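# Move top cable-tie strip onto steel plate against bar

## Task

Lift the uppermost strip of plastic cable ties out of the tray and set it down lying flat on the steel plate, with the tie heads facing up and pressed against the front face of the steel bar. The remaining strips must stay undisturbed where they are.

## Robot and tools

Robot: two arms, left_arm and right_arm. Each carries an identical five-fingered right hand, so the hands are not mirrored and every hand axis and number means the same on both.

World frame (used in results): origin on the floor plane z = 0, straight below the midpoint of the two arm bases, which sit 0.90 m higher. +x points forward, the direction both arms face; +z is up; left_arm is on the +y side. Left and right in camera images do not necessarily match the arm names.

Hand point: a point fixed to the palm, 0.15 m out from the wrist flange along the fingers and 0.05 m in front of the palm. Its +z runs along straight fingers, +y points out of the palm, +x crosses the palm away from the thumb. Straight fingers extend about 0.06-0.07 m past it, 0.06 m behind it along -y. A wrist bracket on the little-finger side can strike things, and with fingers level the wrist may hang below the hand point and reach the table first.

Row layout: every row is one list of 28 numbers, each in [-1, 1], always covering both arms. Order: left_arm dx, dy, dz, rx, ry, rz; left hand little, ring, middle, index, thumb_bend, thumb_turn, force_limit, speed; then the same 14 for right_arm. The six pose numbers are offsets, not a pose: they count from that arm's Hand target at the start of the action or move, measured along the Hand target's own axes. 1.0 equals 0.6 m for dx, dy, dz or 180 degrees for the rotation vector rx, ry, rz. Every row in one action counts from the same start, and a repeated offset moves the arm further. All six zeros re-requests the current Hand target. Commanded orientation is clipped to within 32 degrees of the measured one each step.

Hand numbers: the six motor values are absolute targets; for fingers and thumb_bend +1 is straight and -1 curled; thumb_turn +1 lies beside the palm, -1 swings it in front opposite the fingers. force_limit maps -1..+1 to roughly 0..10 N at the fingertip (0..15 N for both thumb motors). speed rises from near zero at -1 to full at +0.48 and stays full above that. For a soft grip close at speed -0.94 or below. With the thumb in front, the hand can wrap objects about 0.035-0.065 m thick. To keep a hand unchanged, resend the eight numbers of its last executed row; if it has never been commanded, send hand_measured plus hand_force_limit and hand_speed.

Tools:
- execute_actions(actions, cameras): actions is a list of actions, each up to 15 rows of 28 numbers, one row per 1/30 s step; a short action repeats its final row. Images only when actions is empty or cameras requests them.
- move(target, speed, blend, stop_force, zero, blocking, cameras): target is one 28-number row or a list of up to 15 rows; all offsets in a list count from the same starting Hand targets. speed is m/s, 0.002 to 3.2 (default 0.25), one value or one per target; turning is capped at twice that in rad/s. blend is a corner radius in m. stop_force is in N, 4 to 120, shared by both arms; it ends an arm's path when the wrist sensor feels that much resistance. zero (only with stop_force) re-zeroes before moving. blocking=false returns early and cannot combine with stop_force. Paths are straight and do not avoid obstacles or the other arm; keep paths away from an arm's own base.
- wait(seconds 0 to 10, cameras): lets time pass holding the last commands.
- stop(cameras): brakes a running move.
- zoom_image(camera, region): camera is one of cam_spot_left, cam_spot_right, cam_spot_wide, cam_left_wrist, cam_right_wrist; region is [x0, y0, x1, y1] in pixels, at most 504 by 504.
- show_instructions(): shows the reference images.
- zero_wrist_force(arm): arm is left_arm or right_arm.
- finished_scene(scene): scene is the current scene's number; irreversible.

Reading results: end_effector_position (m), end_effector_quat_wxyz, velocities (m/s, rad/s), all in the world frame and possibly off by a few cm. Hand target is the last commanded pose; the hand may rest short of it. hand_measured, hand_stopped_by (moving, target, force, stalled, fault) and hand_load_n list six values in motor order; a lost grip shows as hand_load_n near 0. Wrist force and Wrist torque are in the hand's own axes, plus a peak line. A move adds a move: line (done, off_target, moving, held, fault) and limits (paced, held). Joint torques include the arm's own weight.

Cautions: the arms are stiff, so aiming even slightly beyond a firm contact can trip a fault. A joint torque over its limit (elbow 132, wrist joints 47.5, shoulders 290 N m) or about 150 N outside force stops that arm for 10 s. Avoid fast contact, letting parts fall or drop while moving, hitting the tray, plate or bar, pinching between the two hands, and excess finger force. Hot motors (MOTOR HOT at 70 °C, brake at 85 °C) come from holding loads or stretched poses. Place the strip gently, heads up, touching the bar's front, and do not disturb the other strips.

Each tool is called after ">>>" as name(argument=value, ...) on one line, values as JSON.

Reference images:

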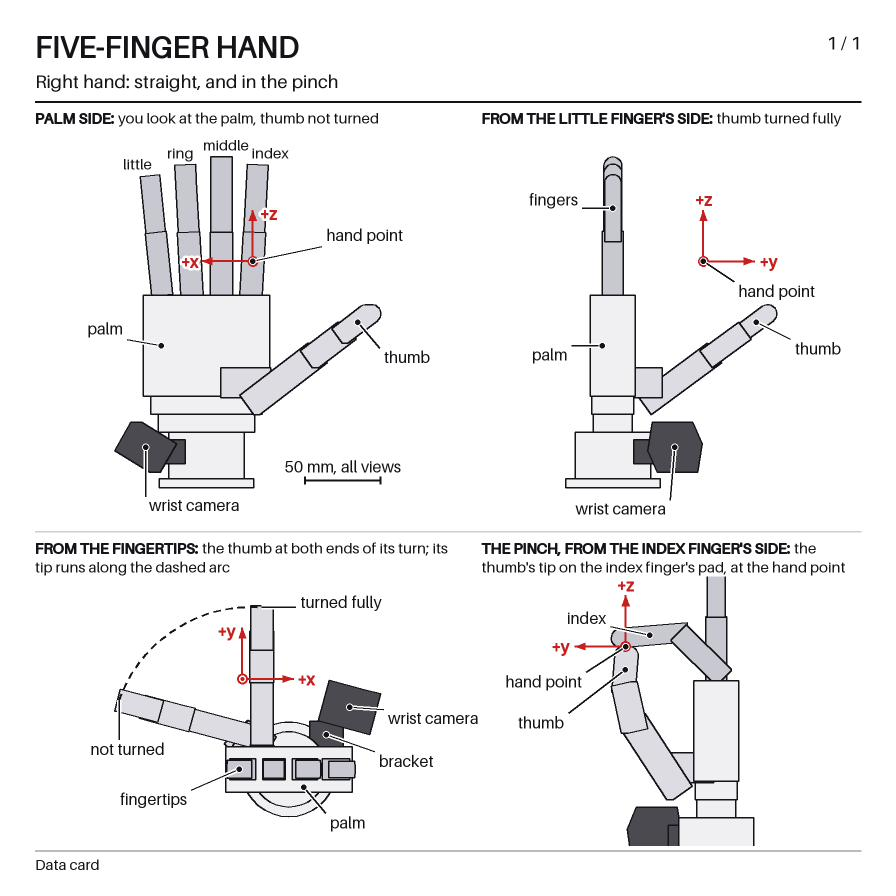

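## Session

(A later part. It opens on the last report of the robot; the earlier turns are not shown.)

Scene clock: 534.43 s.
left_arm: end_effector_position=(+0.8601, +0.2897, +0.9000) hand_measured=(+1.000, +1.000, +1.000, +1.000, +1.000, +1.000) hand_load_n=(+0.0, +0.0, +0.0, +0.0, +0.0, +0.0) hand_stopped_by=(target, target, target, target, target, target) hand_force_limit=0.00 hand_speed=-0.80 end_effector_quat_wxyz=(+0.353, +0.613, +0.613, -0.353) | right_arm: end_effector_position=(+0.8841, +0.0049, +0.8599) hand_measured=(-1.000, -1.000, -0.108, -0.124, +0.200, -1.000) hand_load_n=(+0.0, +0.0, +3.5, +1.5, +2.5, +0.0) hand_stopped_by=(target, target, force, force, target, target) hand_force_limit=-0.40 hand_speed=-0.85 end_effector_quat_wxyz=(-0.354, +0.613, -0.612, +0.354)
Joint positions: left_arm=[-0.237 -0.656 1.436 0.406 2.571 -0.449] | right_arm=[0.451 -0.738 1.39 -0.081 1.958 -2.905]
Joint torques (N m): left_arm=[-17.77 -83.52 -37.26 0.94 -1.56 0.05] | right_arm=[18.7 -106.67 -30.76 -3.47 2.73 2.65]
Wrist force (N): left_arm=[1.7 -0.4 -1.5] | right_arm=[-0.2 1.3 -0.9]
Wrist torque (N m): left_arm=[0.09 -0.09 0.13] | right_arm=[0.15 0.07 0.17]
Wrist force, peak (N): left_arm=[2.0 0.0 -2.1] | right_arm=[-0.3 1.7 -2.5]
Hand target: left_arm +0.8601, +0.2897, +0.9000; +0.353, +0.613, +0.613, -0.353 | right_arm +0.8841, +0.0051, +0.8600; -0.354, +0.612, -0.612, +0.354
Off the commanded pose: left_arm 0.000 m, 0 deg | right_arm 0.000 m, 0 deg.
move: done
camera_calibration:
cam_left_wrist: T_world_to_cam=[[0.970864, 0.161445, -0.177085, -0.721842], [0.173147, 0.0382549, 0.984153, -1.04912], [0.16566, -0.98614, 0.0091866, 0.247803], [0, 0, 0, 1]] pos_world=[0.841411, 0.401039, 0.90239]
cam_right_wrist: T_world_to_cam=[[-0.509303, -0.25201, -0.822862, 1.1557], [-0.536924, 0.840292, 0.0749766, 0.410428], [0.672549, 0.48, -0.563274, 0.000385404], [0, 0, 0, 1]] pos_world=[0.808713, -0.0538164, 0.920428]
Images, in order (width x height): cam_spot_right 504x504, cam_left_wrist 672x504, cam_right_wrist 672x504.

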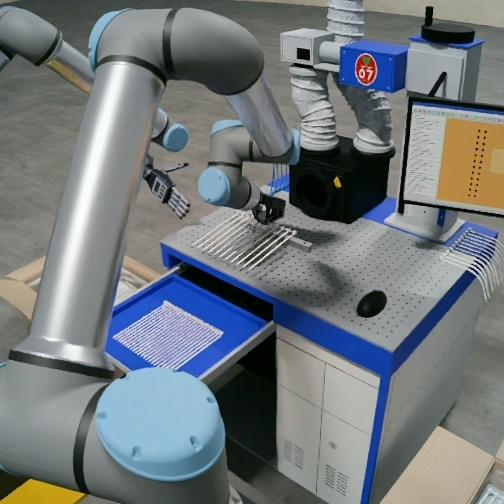

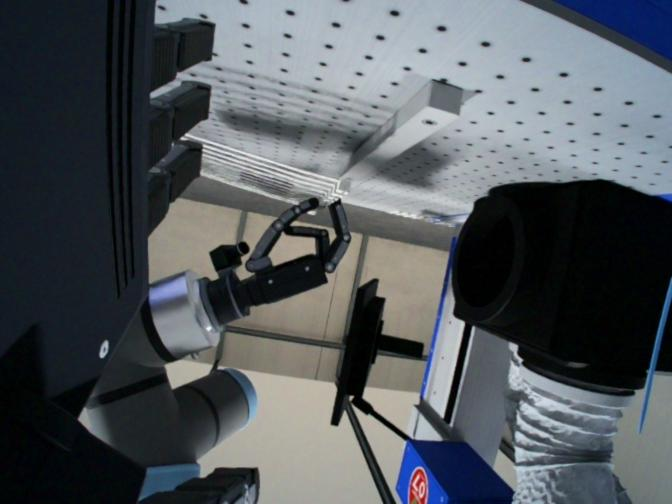

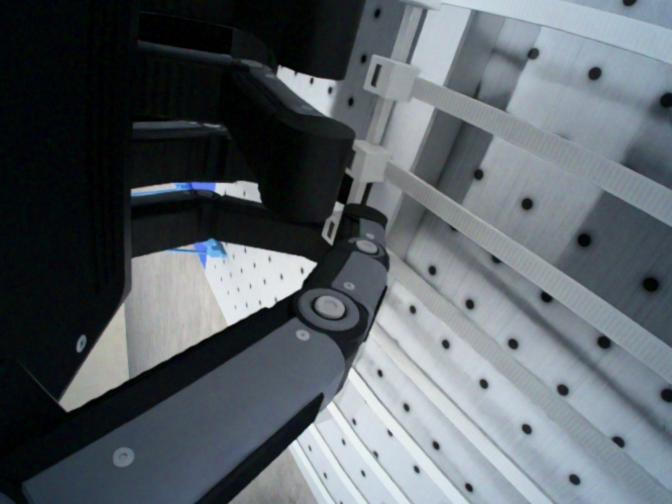

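>>> move(target=[0,0,0,0,0,0,1,1,1,1,1,1,0,-0.8, 0,0.0933,0.0385,0,0,0,-1,-1,-0.6,-0.6,0.2,-1,-0.4,-0.85], cameras=["cam_left_wrist","cam_right_wrist","cam_spot_right"], speed=0.06, stop_force=8)

>>> zoom_image(camera="cam_left_wrist", region=[220, 40, 480, 230])

Scene clock: 561.80 s.
left_arm: end_effector_position=(+0.8601, +0.2897, +0.9000) hand_measured=(+1.000, +1.000, +1.000, +1.000, +1.000, +1.000) hand_load_n=(+0.0, +0.0, +0.0, +0.0, +0.0, +0.0) hand_stopped_by=(target, target, target, target, target, target) hand_force_limit=0.00 hand_speed=-0.80 end_effector_quat_wxyz=(+0.353, +0.613, +0.613, -0.353) | right_arm: end_effector_position=(+0.8760, +0.0051, +0.7998) hand_measured=(-1.000, -1.000, -0.108, -0.124, +0.200, -1.000) hand_load_n=(+0.0, +0.0, +2.5, +0.5, +1.5, +1.0) hand_stopped_by=(target, target, force, force, target, target) hand_force_limit=-0.40 hand_speed=-0.85 end_effector_quat_wxyz=(-0.354, +0.612, -0.612, +0.354)
Joint positions: left_arm=[-0.237 -0.656 1.436 0.406 2.571 -0.449] | right_arm=[0.455 -0.683 1.413 -0.159 1.961 -2.902]
Joint torques (N m): left_arm=[-16.64 -85.01 -37.46 1.06 -1.28 0.94] | right_arm=[7.46 -106.65 -35.43 4.35 -2.22 0.94]
Wrist force (N): left_arm=[2.0 -0.2 -1.7] | right_arm=[0.5 -4.0 -3.3]
Wrist torque (N m): left_arm=[0.13 -0.14 0.16] | right_arm=[0.20 0.09 -0.04]
Wrist force, peak (N): left_arm=[2.3 -0.1 -2.1] | right_arm=[1.3 -10.0 -6.8]
Hand target: left_arm +0.8601, +0.2897, +0.9000; +0.353, +0.613, +0.613, -0.353 | right_arm +0.8761, +0.0050, +0.7998; -0.354, +0.612, -0.612, +0.354
Off the commanded pose: left_arm 0.000 m, 0 deg | right_arm 0.000 m, 0 deg.
move: contact (right_arm)
camera_calibration:
cam_left_wrist: T_world_to_cam=[[0.970864, 0.161445, -0.177085, -0.721842], [0.173147, 0.0382549, 0.984153, -1.04912], [0.16566, -0.98614, 0.0091866, 0.247803], [0, 0, 0, 1]] pos_world=[0.841411, 0.401039, 0.90239]
cam_right_wrist: T_world_to_cam=[[-0.509101, -0.251957, -0.823003, 1.10211], [-0.536994, 0.840251, 0.0749411, 0.410585], [0.672647, 0.4801, -0.563071, -0.0283145], [0, 0, 0, 1]] pos_world=[0.800613, -0.0537162, 0.860329]
Images, in order (width x height): cam_spot_right 504x504, cam_left_wrist 672x504, cam_right_wrist 672x504.

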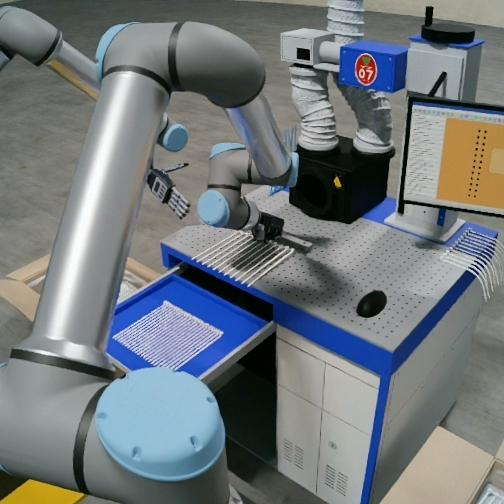

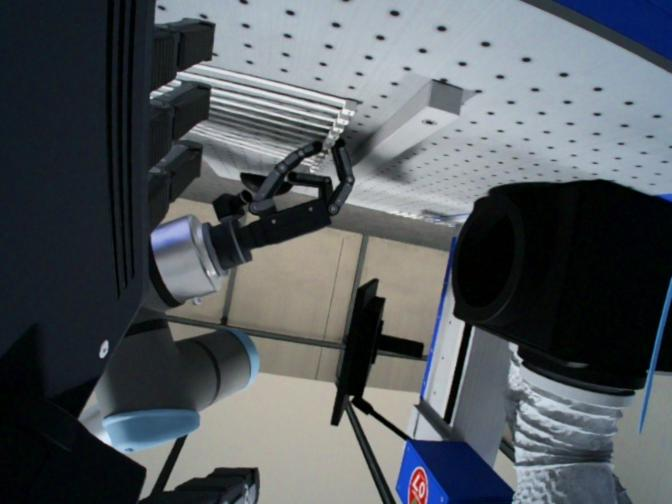

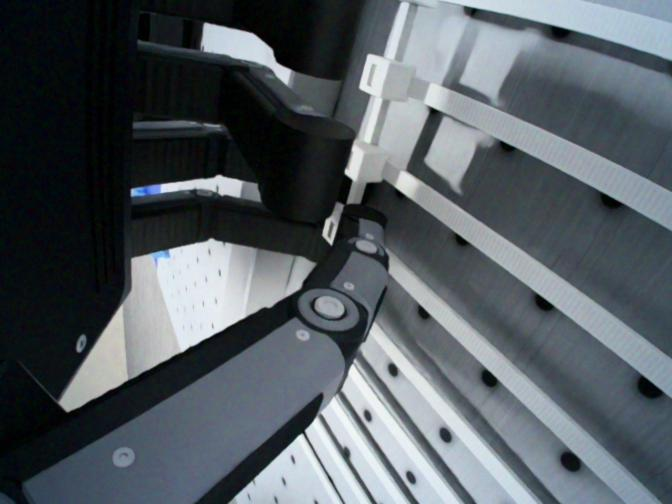

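Scaled by 1.938 from the camera's 672x504 image, which has a finer 960x720 frame.

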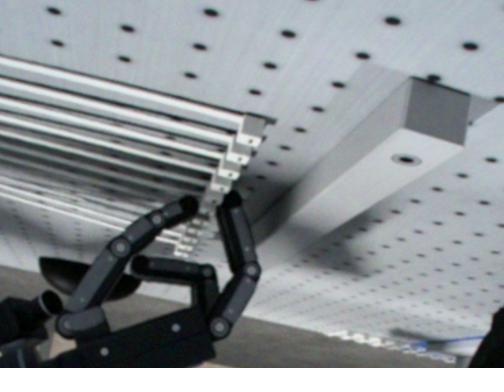

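>>> zoom_image(camera="cam_left_wrist", region=[300, 80, 390, 170])

>>> zoom_image(camera="cam_right_wrist", region=[300, 0, 500, 250])

>>> zoom_image(camera="cam_spot_right", region=[180, 180, 340, 300])

Scaled by 5.600 from the camera's 672x504 image, which has a finer 960x720 frame.

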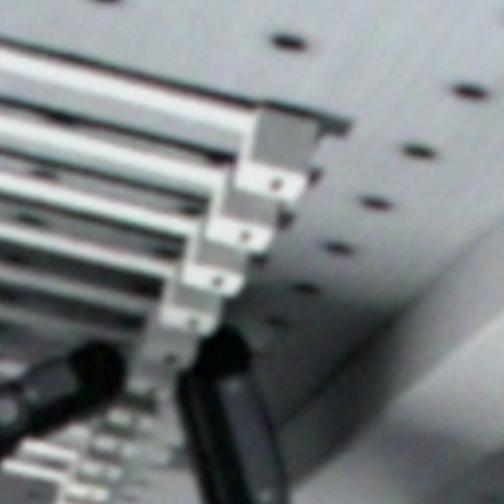

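Scaled by 2.016 from the camera's 672x504 image, which has a finer 960x720 frame.

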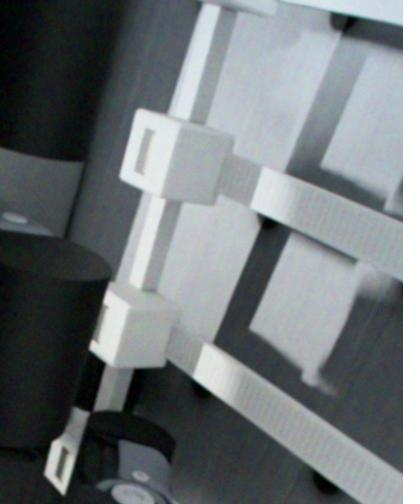

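Scaled by 3.150 from the camera's 504x504 image, which has a finer 720x720 frame.

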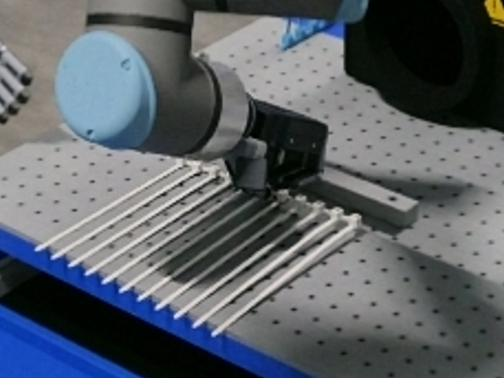

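>>> move(target=[0,0,0,0,0,0,1,1,1,1,1,1,0,-0.8, 0,0.0144,0.0083,0,0,0,-1,-1,-0.6,-0.6,0.2,-1,-0.4,-0.85], cameras=["cam_left_wrist","cam_right_wrist"], speed=0.01, stop_force=5)

>>> zoom_image(camera="cam_left_wrist", region=[300, 80, 390, 170])

>>> zoom_image(camera="cam_right_wrist", region=[300, 0, 500, 250])

Scene clock: 575.70 s.
left_arm: end_effector_position=(+0.8601, +0.2897, +0.9000) hand_measured=(+1.000, +1.000, +1.000, +1.000, +1.000, +1.000) hand_load_n=(+0.0, +0.0, +0.0, +0.0, +0.0, +0.0) hand_stopped_by=(target, target, target, target, target, target) hand_force_limit=0.00 hand_speed=-0.80 end_effector_quat_wxyz=(+0.353, +0.613, +0.613, -0.353) | right_arm: end_effector_position=(+0.8761, +0.0051, +0.7996) hand_measured=(-1.000, -1.000, -0.110, -0.124, +0.200, -1.000) hand_load_n=(+0.0, +0.0, +1.0, +0.5, +1.0, +1.0) hand_stopped_by=(target, target, force, force, target, target) hand_force_limit=-0.40 hand_speed=-0.85 end_effector_quat_wxyz=(-0.354, +0.612, -0.612, +0.354)
Joint positions: left_arm=[-0.237 -0.656 1.436 0.406 2.571 -0.449] | right_arm=[0.455 -0.683 1.413 -0.159 1.961 -2.902]
Joint torques (N m): left_arm=[-17.86 -83.35 -37.09 1.04 -1.44 0.69] | right_arm=[-12.97 -102.46 -23.39 5.05 -2.35 -0.8]
Wrist force (N): left_arm=[1.9 0.1 -1.6] | right_arm=[1.5 -7.5 -5.8]
Wrist torque (N m): left_arm=[0.16 -0.13 0.16] | right_arm=[0.30 0.19 -0.14]
Wrist force, peak (N): left_arm=[2.5 -0.2 -1.6] | right_arm=[2.3 -13.4 -8.8]
Hand target: left_arm +0.8601, +0.2897, +0.9000; +0.353, +0.613, +0.613, -0.353 | right_arm +0.8761, +0.0051, +0.7996; -0.354, +0.612, -0.612, +0.354 (not the last commanded pose)
Off the commanded pose: left_arm 0.000 m, 0 deg | right_arm 0.010 m, 0 deg.
move: contact (right_arm)
camera_calibration:
cam_left_wrist: T_world_to_cam=[[0.970864, 0.161445, -0.177085, -0.721842], [0.173147, 0.0382549, 0.984153, -1.04912], [0.16566, -0.98614, 0.0091866, 0.247803], [0, 0, 0, 1]] pos_world=[0.841411, 0.401039, 0.90239]
cam_right_wrist: T_world_to_cam=[[-0.509101, -0.251957, -0.823003, 1.102], [-0.536994, 0.840251, 0.0749411, 0.410654], [0.672647, 0.4801, -0.563071, -0.0284943], [0, 0, 0, 1]] pos_world=[0.800713, -0.0537162, 0.860129]
Images, in order (width x height): cam_left_wrist 672x504, cam_right_wrist 672x504.

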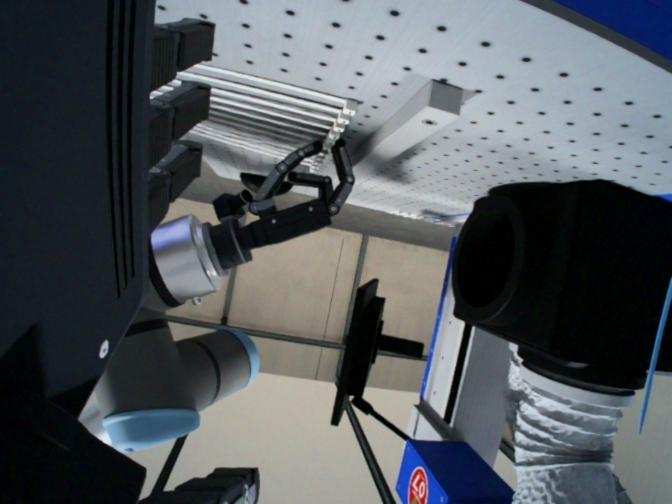

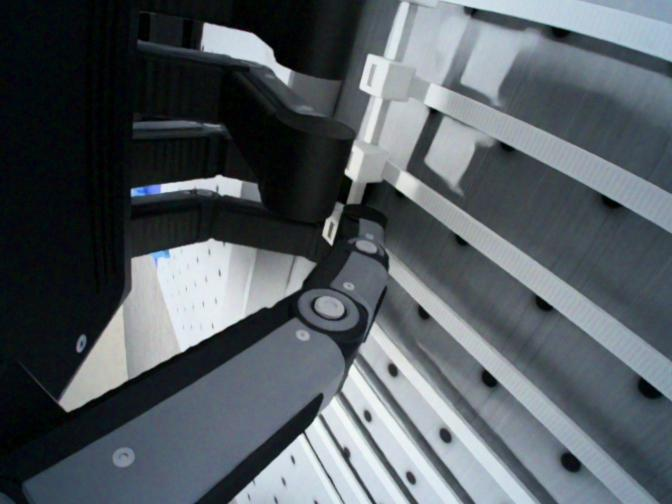

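Scaled by 5.600 from the camera's 672x504 image, which has a finer 960x720 frame.

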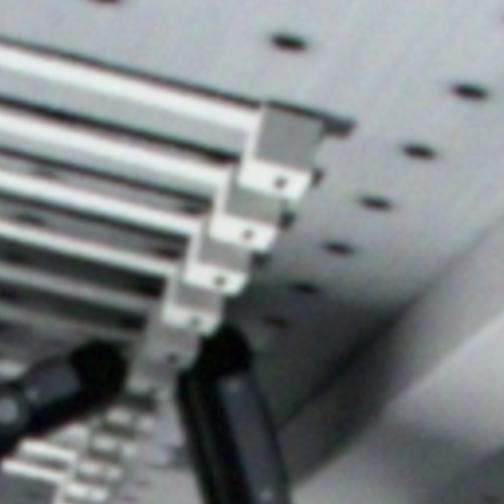

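Scaled by 2.016 from the camera's 672x504 image, which has a finer 960x720 frame.

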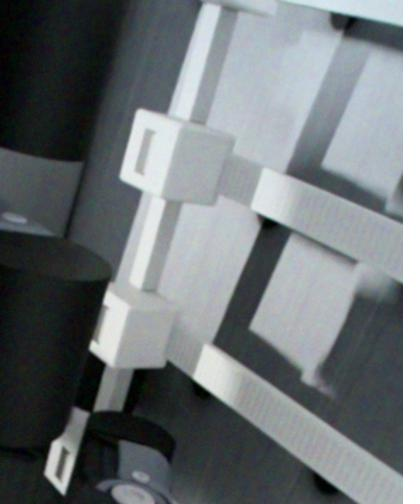

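>>> execute_actions(actions=[[[0,0,0,0,0,0,1,1,1,1,1,1,0,-0.8,0,0,0,0,0,0,-1,-1,0.15,0.15,0.2,-1,-0.4,-0.7]],[[0,0,0,0,0,0,1,1,1,1,1,1,0,-0.8,0,0,0,0,0,0,-1,-1,0.15,0.15,0.2,-1,-0.4,-0.7]]], cameras=["cam_left_wrist","cam_right_wrist"])

Scene clock: 615.83 s.
left_arm: end_effector_position=(+0.8601, +0.2897, +0.9000) hand_measured=(+1.000, +1.000, +1.000, +1.000, +1.000, +1.000) hand_load_n=(+0.0, +0.0, -0.5, +0.0, +0.0, +0.0) hand_stopped_by=(target, target, target, target, target, target) hand_force_limit=0.00 hand_speed=-0.80 end_effector_quat_wxyz=(+0.353, +0.613, +0.613, -0.353) | right_arm: end_effector_position=(+0.8760, +0.0050, +0.7996) hand_measured=(-1.000, -1.000, -0.090, +0.150, +0.200, -1.000) hand_load_n=(+0.0, +0.0, -13.0, +0.0, +1.0, +0.5) hand_stopped_by=(target, target, stalled, target, target, target) hand_force_limit=-0.40 hand_speed=-0.70 end_effector_quat_wxyz=(-0.354, +0.612, -0.612, +0.354)
Joint positions: left_arm=[-0.237 -0.656 1.436 0.406 2.571 -0.449] | right_arm=[0.455 -0.683 1.413 -0.159 1.961 -2.902]
Joint torques (N m): left_arm=[-17.13 -83.68 -35.79 1.22 -1.34 0.62] | right_arm=[-12.99 -92.94 -34.84 -1.8 -2.24 -0.72]
Wrist force (N): left_arm=[1.9 0.1 -1.6] | right_arm=[1.9 -8.4 -15.6]
Wrist torque (N m): left_arm=[0.17 -0.14 0.17] | right_arm=[0.01 0.40 -0.18]
Wrist force, peak (N): left_arm=[2.5 -0.5 -1.6] | right_arm=[2.2 -8.7 -16.7]
Hand target: left_arm +0.8601, +0.2897, +0.9000; +0.353, +0.613, +0.613, -0.353 | right_arm +0.8761, +0.0051, +0.7996; -0.354, +0.612, -0.612, +0.354
Off the commanded pose: left_arm 0.000 m, 0 deg | right_arm 0.000 m, 0 deg.
camera_calibration:
cam_left_wrist: T_world_to_cam=[[0.970864, 0.161445, -0.177085, -0.721842], [0.173147, 0.0382549, 0.984153, -1.04912], [0.16566, -0.98614, 0.0091866, 0.247803], [0, 0, 0, 1]] pos_world=[0.841411, 0.401039, 0.90239]
cam_right_wrist: T_world_to_cam=[[-0.509155, -0.251997, -0.822957, 1.10195], [-0.536989, 0.840255, 0.0749358, 0.410601], [0.67261, 0.480073, -0.563139, -0.0283407], [0, 0, 0, 1]] pos_world=[0.800613, -0.0537162, 0.860129]
Images, in order (width x height): cam_left_wrist 672x504, cam_right_wrist 672x504.

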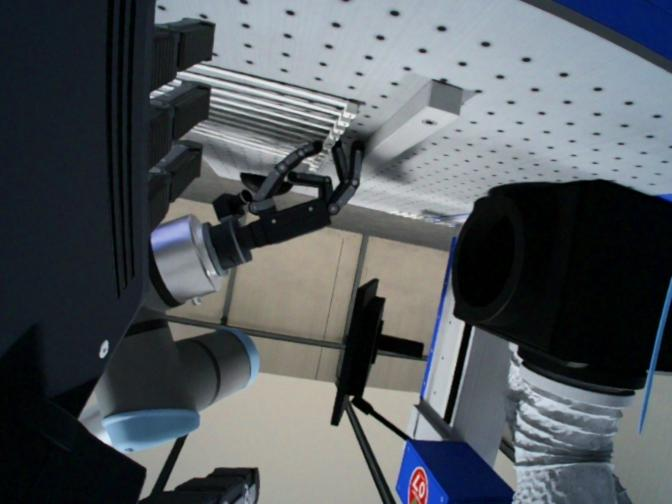

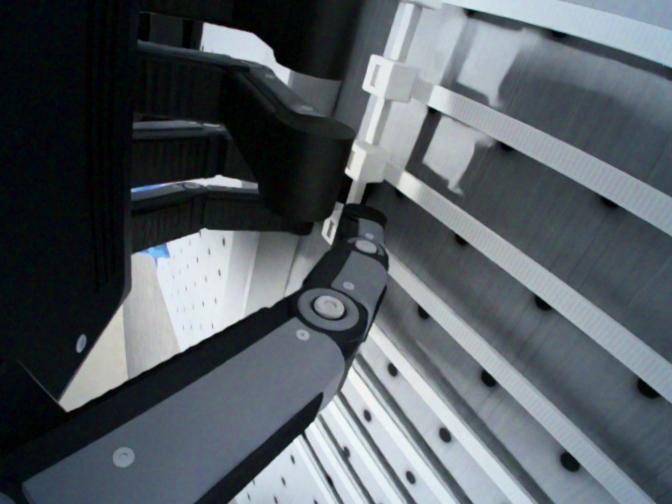

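>>> move(target=[0,0,0,0,0,0,1,1,1,1,1,1,0,-0.8,0,-0.0072,-0.0042,0,0,0,-1,-1,0.15,0.15,0.2,-1,-0.4,-0.7], speed=0.02)

>>> execute_actions(actions=[[[0,0,0,0,0,0,1,1,1,1,1,1,0,-0.8,0,0,0,0,0,0,-1,-1,0.2,0.2,0.2,-1,-0.4,-0.6]],[[0,0,0,0,0,0,1,1,1,1,1,1,0,-0.8,0,0,0,0,0,0,-1,-1,0.2,0.2,0.2,-1,-0.4,-0.6]]], cameras=["cam_left_wrist","cam_right_wrist"])

Scene clock: 623.97 s.
left_arm: end_effector_position=(+0.8601, +0.2897, +0.9000) hand_measured=(+1.000, +1.000, +1.000, +1.000, +1.000, +1.000) hand_load_n=(+0.0, +0.0, +0.0, +0.0, +0.0, +0.0) hand_stopped_by=(target, target, target, target, target, target) hand_force_limit=0.00 hand_speed=-0.80 end_effector_quat_wxyz=(+0.353, +0.613, +0.613, -0.353) | right_arm: end_effector_position=(+0.8760, +0.0050, +0.8046) hand_measured=(-1.000, -1.000, -0.088, +0.150, +0.200, -1.000) hand_load_n=(+0.0, +0.0, +0.0, +0.0, +0.0, +0.0) hand_stopped_by=(target, target, stalled, target, target, target) hand_force_limit=-0.40 hand_speed=-0.70 end_effector_quat_wxyz=(-0.354, +0.612, -0.612, +0.354)
Joint positions: left_arm=[-0.237 -0.656 1.436 0.406 2.571 -0.449] | right_arm=[0.455 -0.688 1.413 -0.154 1.961 -2.902]
Joint torques (N m): left_arm=[-17.45 -82.87 -35.93 0.98 -1.47 0.89] | right_arm=[-8.94 -97.82 -40.75 2.08 -0.48 -0.08]
Wrist force (N): left_arm=[1.8 -0.2 -1.8] | right_arm=[0.2 0.4 -1.4]
Wrist torque (N m): left_arm=[0.14 -0.10 0.15] | right_arm=[0.04 0.03 0.05]
Wrist force, peak (N): left_arm=[2.2 -0.2 -1.8] | right_arm=[2.3 -9.1 -16.2]
Hand target: left_arm +0.8601, +0.2897, +0.9000; +0.353, +0.613, +0.613, -0.353 | right_arm +0.8761, +0.0051, +0.8046; -0.354, +0.612, -0.612, +0.354
Off the commanded pose: left_arm 0.000 m, 0 deg | right_arm 0.000 m, 0 deg.
move: done

Scene clock: 625.17 s.
left_arm: end_effector_position=(+0.8601, +0.2897, +0.9000) hand_measured=(+1.000, +1.000, +1.000, +1.000, +1.000, +1.000) hand_load_n=(+0.0, +0.0, +0.0, +0.5, +0.0, +0.0) hand_stopped_by=(target, target, target, target, target, target) hand_force_limit=0.00 hand_speed=-0.80 end_effector_quat_wxyz=(+0.353, +0.613, +0.613, -0.353) | right_arm: end_effector_position=(+0.8761, +0.0050, +0.8046) hand_measured=(-1.000, -1.000, +0.188, +0.192, +0.200, -1.000) hand_load_n=(+0.0, +0.0, -13.0, -10.5, +0.0, +0.0) hand_stopped_by=(target, target, stalled, target, target, target) hand_force_limit=-0.40 hand_speed=-0.60 end_effector_quat_wxyz=(-0.354, +0.612, -0.612, +0.354)
Joint positions: left_arm=[-0.237 -0.656 1.436 0.406 2.571 -0.449] | right_arm=[0.455 -0.688 1.413 -0.154 1.961 -2.902]
Joint torques (N m): left_arm=[-16.06 -82.92 -36.37 0.93 -1.5 0.87] | right_arm=[-1.28 -75.64 -43.5 -8.9 2.29 0.91]
Wrist force (N): left_arm=[1.8 -0.4 -1.6] | right_arm=[2.3 7.2 -24.5]
Wrist torque (N m): left_arm=[0.08 -0.11 0.14] | right_arm=[0.05 0.41 0.20]
Wrist force, peak (N): left_arm=[2.2 0.1 -1.8] | right_arm=[2.3 7.2 -24.5]
Hand target: left_arm +0.8601, +0.2897, +0.9000; +0.353, +0.613, +0.613, -0.353 | right_arm +0.8761, +0.0051, +0.8046; -0.354, +0.612, -0.612, +0.354
Off the commanded pose: left_arm 0.000 m, 0 deg | right_arm 0.000 m, 0 deg.
camera_calibration:
cam_left_wrist: T_world_to_cam=[[0.970864, 0.161445, -0.177085, -0.721842], [0.173147, 0.0382549, 0.984153, -1.04912], [0.16566, -0.98614, 0.0091866, 0.247803], [0, 0, 0, 1]] pos_world=[0.841411, 0.401039, 0.90239]
cam_right_wrist: T_world_to_cam=[[-0.509101, -0.251957, -0.823003, 1.10611], [-0.536994, 0.840251, 0.0749411, 0.410279], [0.672647, 0.4801, -0.563071, -0.025679], [0, 0, 0, 1]] pos_world=[0.800713, -0.0537162, 0.865129]
Images, in order (width x height): cam_left_wrist 672x504, cam_right_wrist 672x504.

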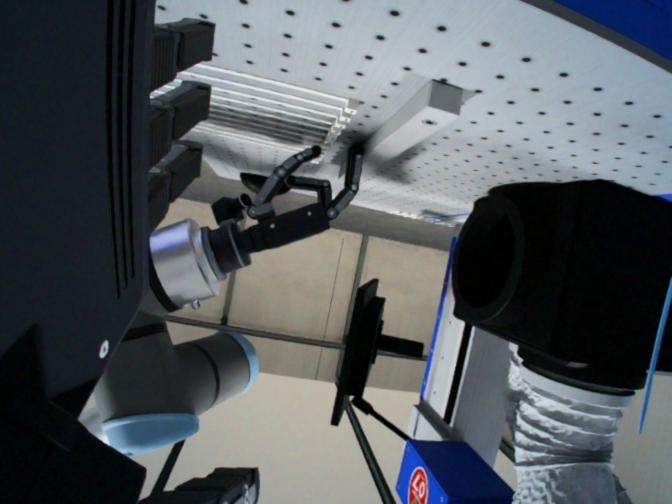

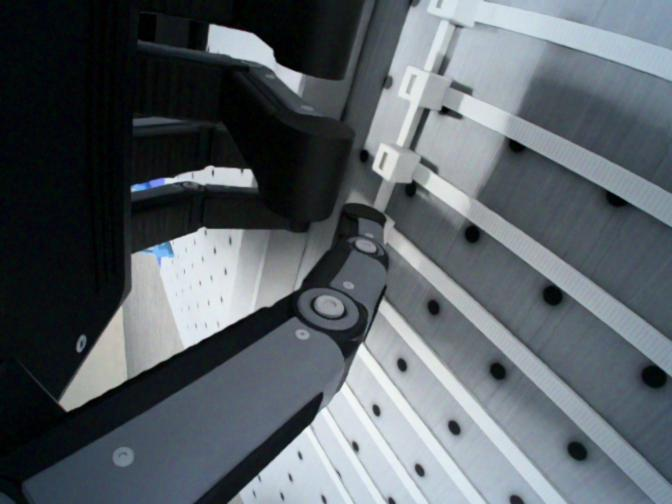

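>>> move(target=[[0,0,0,0,0,0,1,1,1,1,1,1,0,-0.8,0,-0.0433,-0.025,0,0,0,-1,-1,0.2,0.2,0.2,-1,-0.4,-0.6],[0,0,0,0,0,0,1,1,1,1,1,1,0,-0.8,0,-0.1443,-0.0833,0,0,0,-1,-1,0.2,0.2,0.2,-1,-0.4,-0.6]], speed=[0.04,0.15], blend=[0.01,0], cameras=["all"])

Scene clock: 633.63 s.
left_arm: end_effector_position=(+0.8601, +0.2897, +0.9000) hand_measured=(+1.000, +1.000, +1.000, +1.000, +1.000, +1.000) hand_load_n=(+0.0, +0.0, +0.0, +0.0, +0.0, +0.0) hand_stopped_by=(target, target, target, target, target, target) hand_force_limit=0.00 hand_speed=-0.80 end_effector_quat_wxyz=(+0.353, +0.613, +0.613, -0.353) | right_arm: end_effector_position=(+0.8761, +0.0051, +0.9047) hand_measured=(-1.000, -1.000, +0.188, +0.194, +0.200, -1.000) hand_load_n=(+0.0, +0.0, +0.0, +0.0, +0.0, +0.0) hand_stopped_by=(target, target, stalled, target, target, target) hand_force_limit=-0.40 hand_speed=-0.60 end_effector_quat_wxyz=(-0.354, +0.612, -0.612, +0.354)
Joint positions: left_arm=[-0.237 -0.656 1.436 0.406 2.571 -0.449] | right_arm=[0.455 -0.79 1.395 -0.034 1.961 -2.902]
Joint torques (N m): left_arm=[-15.93 -83.06 -35.29 0.89 -1.51 0.69] | right_arm=[14.75 -72.2 -25.96 -3.24 2.79 2.11]
Wrist force (N): left_arm=[1.9 -0.2 -1.8] | right_arm=[-0.1 1.0 -2.0]
Wrist torque (N m): left_arm=[0.14 -0.13 0.17] | right_arm=[0.16 0.08 0.04]
Wrist force, peak (N): left_arm=[2.0 0.2 -2.0] | right_arm=[2.2 7.3 -25.3]
Hand target: left_arm +0.8601, +0.2897, +0.9000; +0.353, +0.613, +0.613, -0.353 | right_arm +0.8760, +0.0051, +0.9045; -0.354, +0.612, -0.612, +0.354
Off the commanded pose: left_arm 0.000 m, 0 deg | right_arm 0.000 m, 0 deg.
move: done
camera_calibration:
cam_left_wrist: T_world_to_cam=[[0.970864, 0.161445, -0.177085, -0.721842], [0.173147, 0.0382549, 0.984153, -1.04912], [0.16566, -0.98614, 0.0091866, 0.247803], [0, 0, 0, 1]] pos_world=[0.841411, 0.401039, 0.90239]
cam_right_wrist: T_world_to_cam=[[-0.508995, -0.251879, -0.823093, 1.18858], [-0.537018, 0.840234, 0.0749638, 0.402766], [0.672708, 0.480171, -0.562938, 0.0305667], [0, 0, 0, 1]] pos_world=[0.800713, -0.0537162, 0.965329]

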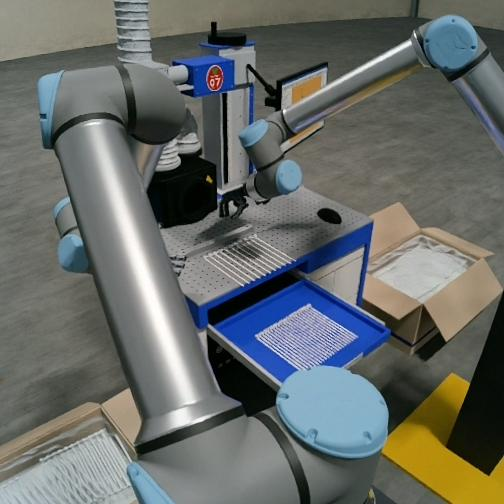

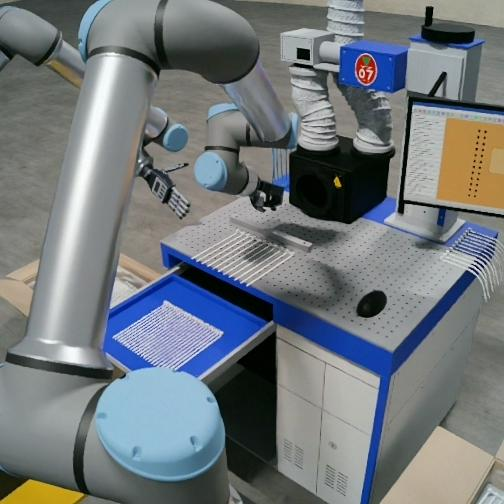

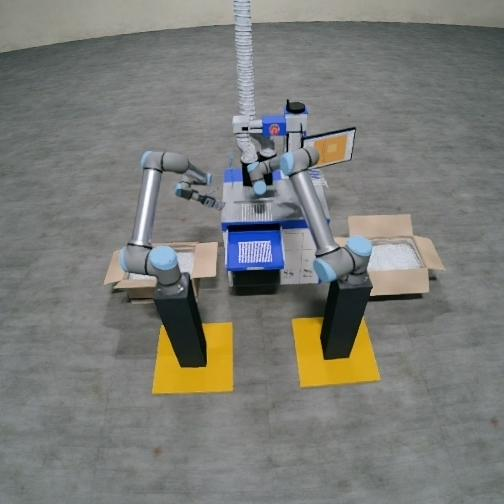

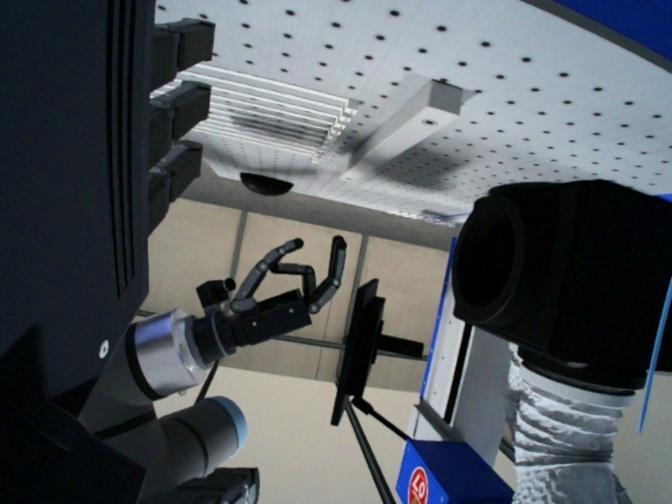

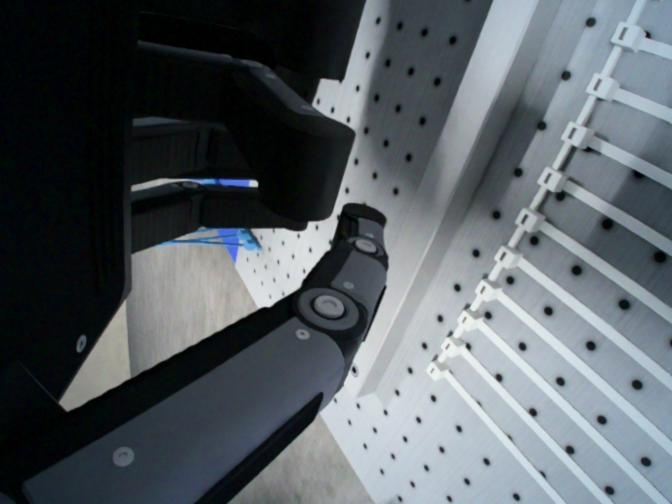

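>>> zoom_image(camera="cam_right_wrist", region=[420, 0, 672, 400])

>>> zoom_image(camera="cam_left_wrist", region=[150, 40, 500, 220])

>>> zoom_image(camera="cam_spot_left", region=[170, 190, 330, 310])

>>> zoom_image(camera="cam_spot_right", region=[170, 190, 330, 310])

Scaled by 1.260 from the camera's 672x504 image, which has a finer 960x720 frame.

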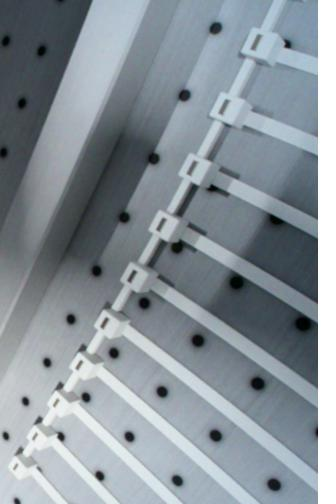

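Scaled by 1.440 from the camera's 672x504 image, which has a finer 960x720 frame.

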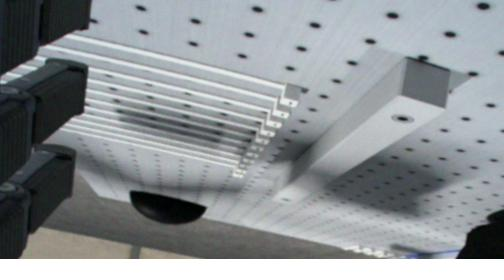

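Scaled by 3.150 from the camera's 504x504 image, which has a finer 720x720 frame.

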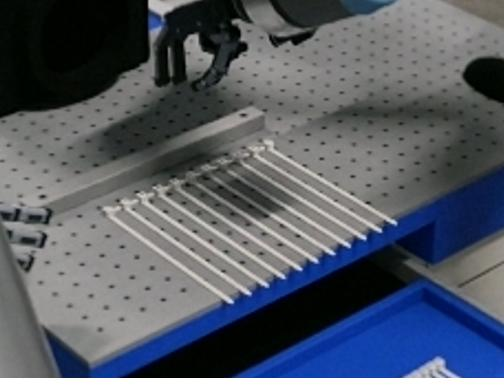

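Scaled by 3.150 from the camera's 504x504 image, which has a finer 720x720 frame.

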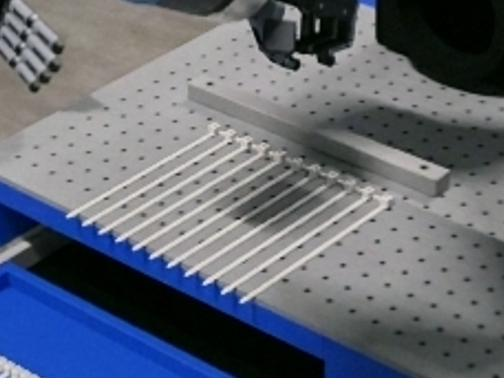

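>>> move(target=[0,0,0,0,0,0,1,1,1,1,1,1,0,-0.8,0,0.0583,-0.151,-0.1667,0,0,1,1,1,1,1,1,-0.4,0], speed=0.25, cameras=["cam_spot_left","cam_spot_right","cam_right_wrist","cam_left_wrist"])

Scene clock: 695.10 s.
left_arm: end_effector_position=(+0.8601, +0.2897, +0.9000) hand_measured=(+1.000, +1.000, +1.000, +1.000, +1.000, +1.000) hand_load_n=(+0.0, -0.5, +0.0, +0.0, +0.0, -0.5) hand_stopped_by=(target, target, target, target, target, target) hand_force_limit=0.00 hand_speed=-0.80 end_effector_quat_wxyz=(+0.353, +0.613, +0.613, -0.353) | right_arm: end_effector_position=(+0.7802, +0.0049, +0.9194) hand_measured=(+1.000, +1.000, +1.000, +1.000, +1.000, +1.000) hand_load_n=(+0.0, +0.0, +0.0, +0.0, +0.0, -0.5) hand_stopped_by=(target, target, target, target, target, target) hand_force_limit=-0.40 hand_speed=0.00 end_effector_quat_wxyz=(-0.183, +0.683, -0.683, +0.183)
Joint positions: left_arm=[-0.237 -0.656 1.436 0.406 2.571 -0.449] | right_arm=[0.443 -0.741 1.209 0.621 1.787 -2.752]
Joint torques (N m): left_arm=[-14.48 -82.53 -34.48 0.98 -1.34 0.1] | right_arm=[13.59 -114.64 -27.69 5.22 1 -2.63]
Wrist force (N): left_arm=[1.5 -0.5 -1.5] | right_arm=[0.0 -0.1 -1.1]
Wrist torque (N m): left_arm=[0.06 -0.08 0.13] | right_arm=[-0.01 0.05 0.05]
Wrist force, peak (N): left_arm=[2.4 -0.4 -2.0] | right_arm=[-0.2 0.9 -2.6]
Hand target: left_arm +0.8601, +0.2897, +0.9000; +0.353, +0.613, +0.613, -0.353 | right_arm +0.7801, +0.0050, +0.9195; -0.183, +0.683, -0.683, +0.183
Off the commanded pose: left_arm 0.000 m, 0 deg | right_arm 0.000 m, 0 deg.
move: done
camera_calibration:
cam_left_wrist: T_world_to_cam=[[0.970864, 0.161445, -0.177085, -0.721842], [0.173147, 0.0382549, 0.984153, -1.04912], [0.16566, -0.98614, 0.0091866, 0.247803], [0, 0, 0, 1]] pos_world=[0.841411, 0.401039, 0.90239]
cam_right_wrist: T_world_to_cam=[[-0.852443, -0.251819, -0.45818, 1.08428], [-0.427382, 0.840411, 0.333248, 0.0273188], [0.301141, 0.479893, -0.824025, 0.633265], [0, 0, 0, 1]] pos_world=[0.745256, -0.0538173, 1.00952]
Images, in order (width x height): cam_spot_left 504x504, cam_spot_right 504x504, cam_left_wrist 672x504, cam_right_wrist 672x504.

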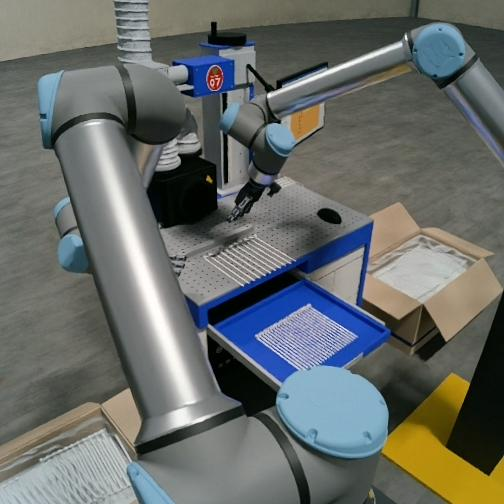

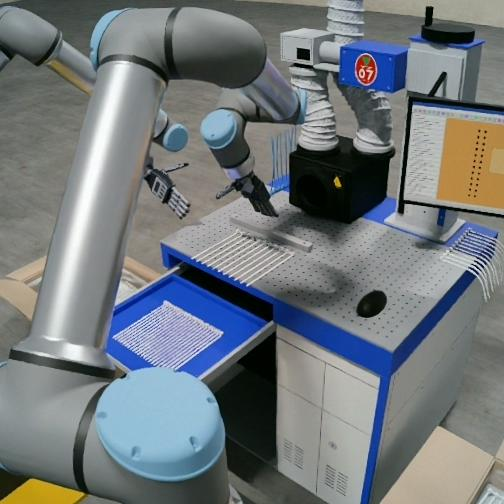

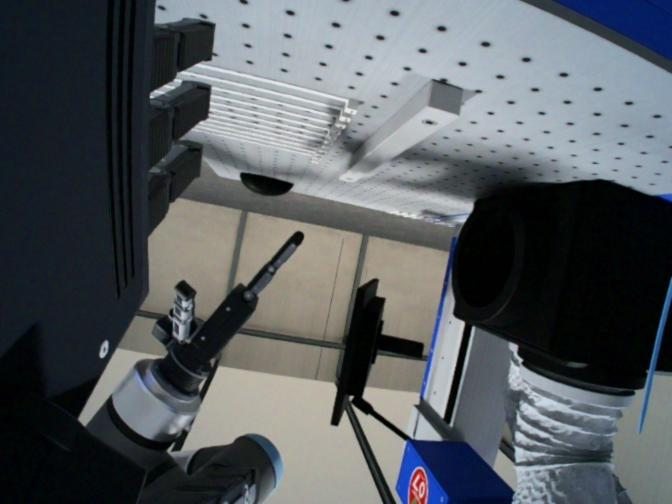

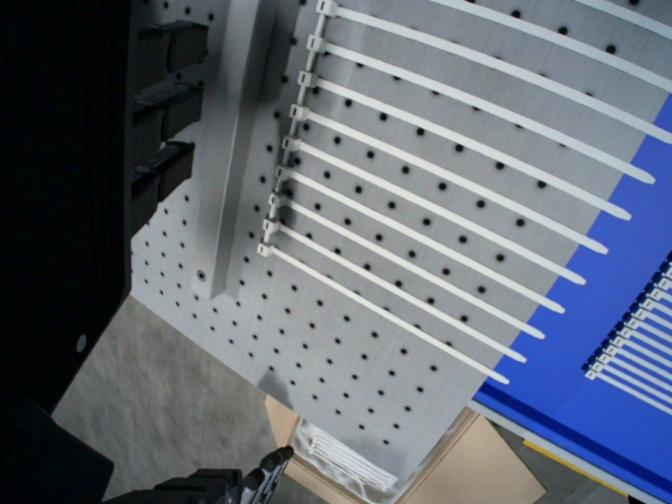

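>>> zoom_image(camera="cam_right_wrist", region=[180, 150, 380, 310])

>>> zoom_image(camera="cam_right_wrist", region=[200, 0, 400, 160])

Scaled by 2.520 from the camera's 672x504 image, which has a finer 960x720 frame.

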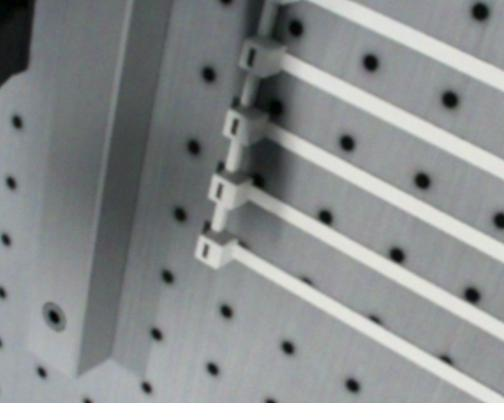

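Scaled by 2.520 from the camera's 672x504 image, which has a finer 960x720 frame.

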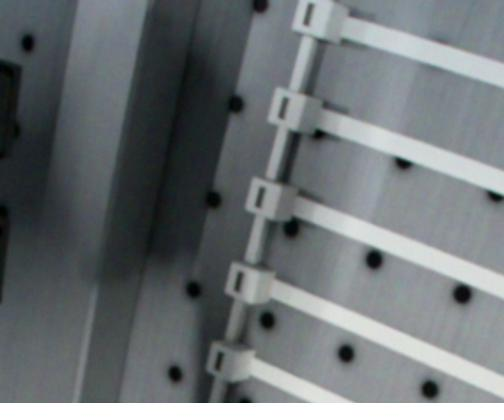

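>>> move(target=[0,0,0,0,0,0,1,1,1,1,1,1,0,-0.8,-0.0128,0.0879,0.1117,0,0,0,1,1,1,1,1,1,-0.4,0], speed=0.15)

>>> move(target=[0,0,0,0,0,0,1,1,1,1,1,1,0,-0.8,0,0.025,0.0433,0,0,0,1,1,1,1,1,1,-0.4,0], speed=0.02, stop_force=5, cameras=["cam_right_wrist","cam_left_wrist"])

Scene clock: 741.20 s.
left_arm: end_effector_position=(+0.8601, +0.2897, +0.9000) hand_measured=(+1.000, +1.000, +1.000, +1.000, +1.000, +1.000) hand_load_n=(+0.0, +0.0, +0.0, +0.0, +0.0, +0.0) hand_stopped_by=(target, target, target, target, target, target) hand_force_limit=0.00 hand_speed=-0.80 end_effector_quat_wxyz=(+0.353, +0.613, +0.613, -0.353) | right_arm: end_effector_position=(+0.7678, +0.0128, +0.8350) hand_measured=(+1.000, +1.000, +1.000, +1.000, +1.000, +1.000) hand_load_n=(+0.0, +0.0, +0.0, +0.0, +0.0, +0.0) hand_stopped_by=(target, target, target, target, target, target) hand_force_limit=-0.40 hand_speed=0.00 end_effector_quat_wxyz=(-0.183, +0.683, -0.683, +0.183)
Joint positions: left_arm=[-0.237 -0.656 1.436 0.406 2.571 -0.449] | right_arm=[0.458 -0.675 1.253 0.515 1.794 -2.739]
Joint torques (N m): left_arm=[-14.69 -83.76 -34.79 0.87 -1.42 0.33] | right_arm=[-13.94 -111.37 -41.49 5.7 0.22 -1.33]
Wrist force (N): left_arm=[1.7 -0.2 -1.8] | right_arm=[0.1 0.2 -1.2]
Wrist torque (N m): left_arm=[0.13 -0.10 0.15] | right_arm=[0.05 0.03 0.00]
Wrist force, peak (N): left_arm=[2.4 -0.6 -1.6] | right_arm=[-0.3 -1.5 -2.6]
Hand target: left_arm +0.8601, +0.2897, +0.9000; +0.353, +0.613, +0.613, -0.353 | right_arm +0.7679, +0.0127, +0.8351; -0.183, +0.683, -0.683, +0.183
Off the commanded pose: left_arm 0.000 m, 0 deg | right_arm 0.000 m, 0 deg.
move: done

Scene clock: 743.63 s.
left_arm: end_effector_position=(+0.8601, +0.2897, +0.9000) hand_measured=(+1.000, +1.000, +1.000, +1.000, +1.000, +1.000) hand_load_n=(+0.0, +0.0, +0.0, +0.0, +0.0, +0.0) hand_stopped_by=(target, target, target, target, target, target) hand_force_limit=0.00 hand_speed=-0.80 end_effector_quat_wxyz=(+0.353, +0.613, +0.613, -0.353) | right_arm: end_effector_position=(+0.7679, +0.0127, +0.8131) hand_measured=(+1.000, +1.000, +1.000, +1.000, +1.000, +1.000) hand_load_n=(+0.0, +0.0, +0.5, +0.0, +0.0, +0.0) hand_stopped_by=(target, target, target, target, target, target) hand_force_limit=-0.40 hand_speed=0.00 end_effector_quat_wxyz=(-0.183, +0.683, -0.683, +0.183)
Joint positions: left_arm=[-0.237 -0.656 1.436 0.406 2.571 -0.449] | right_arm=[0.457 -0.654 1.257 0.49 1.794 -2.739]
Joint torques (N m): left_arm=[-15.73 -84.18 -34.16 1.12 -1.46 0.16] | right_arm=[-17.35 -109.42 -39.31 5.74 -1.66 -2.42]
Wrist force (N): left_arm=[1.7 -0.3 -1.5] | right_arm=[0.6 -1.5 -6.9]
Wrist torque (N m): left_arm=[0.10 -0.10 0.14] | right_arm=[0.57 0.13 0.02]
Wrist force, peak (N): left_arm=[2.2 -1.0 -1.9] | right_arm=[1.7 -4.7 -19.8]
Hand target: left_arm +0.8601, +0.2897, +0.9000; +0.353, +0.613, +0.613, -0.353 | right_arm +0.7679, +0.0127, +0.8132; -0.183, +0.683, -0.683, +0.183 (not the last commanded pose)
Off the commanded pose: left_arm 0.000 m, 0 deg | right_arm 0.008 m, 0 deg.
move: contact (right_arm)
camera_calibration:
cam_left_wrist: T_world_to_cam=[[0.970864, 0.161445, -0.177085, -0.721842], [0.173147, 0.0382549, 0.984153, -1.04912], [0.16566, -0.98614, 0.0091866, 0.247803], [0, 0, 0, 1]] pos_world=[0.841411, 0.401039, 0.90239]
cam_right_wrist: T_world_to_cam=[[-0.85247, -0.251995, -0.458031, 1.02697], [-0.427472, 0.840363, 0.333252, 0.0509577], [0.300935, 0.479883, -0.824106, 0.545938], [0, 0, 0, 1]] pos_world=[0.732956, -0.0460168, 0.903315]
Images, in order (width x height): cam_left_wrist 672x504, cam_right_wrist 672x504.

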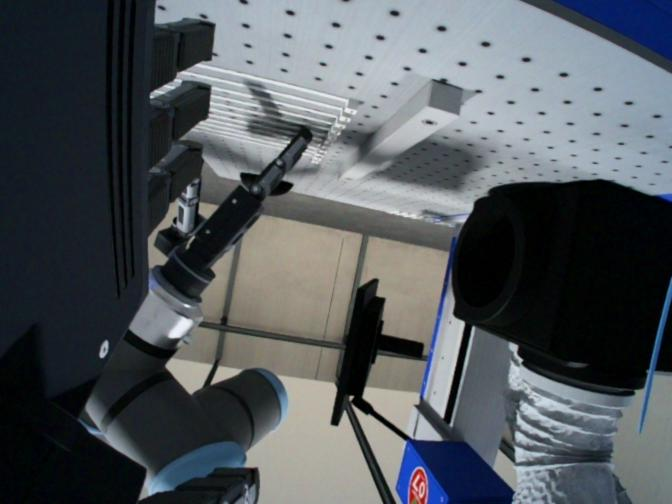

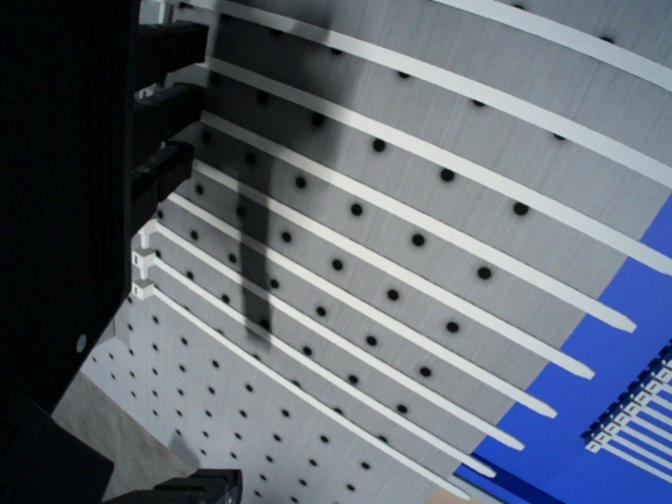

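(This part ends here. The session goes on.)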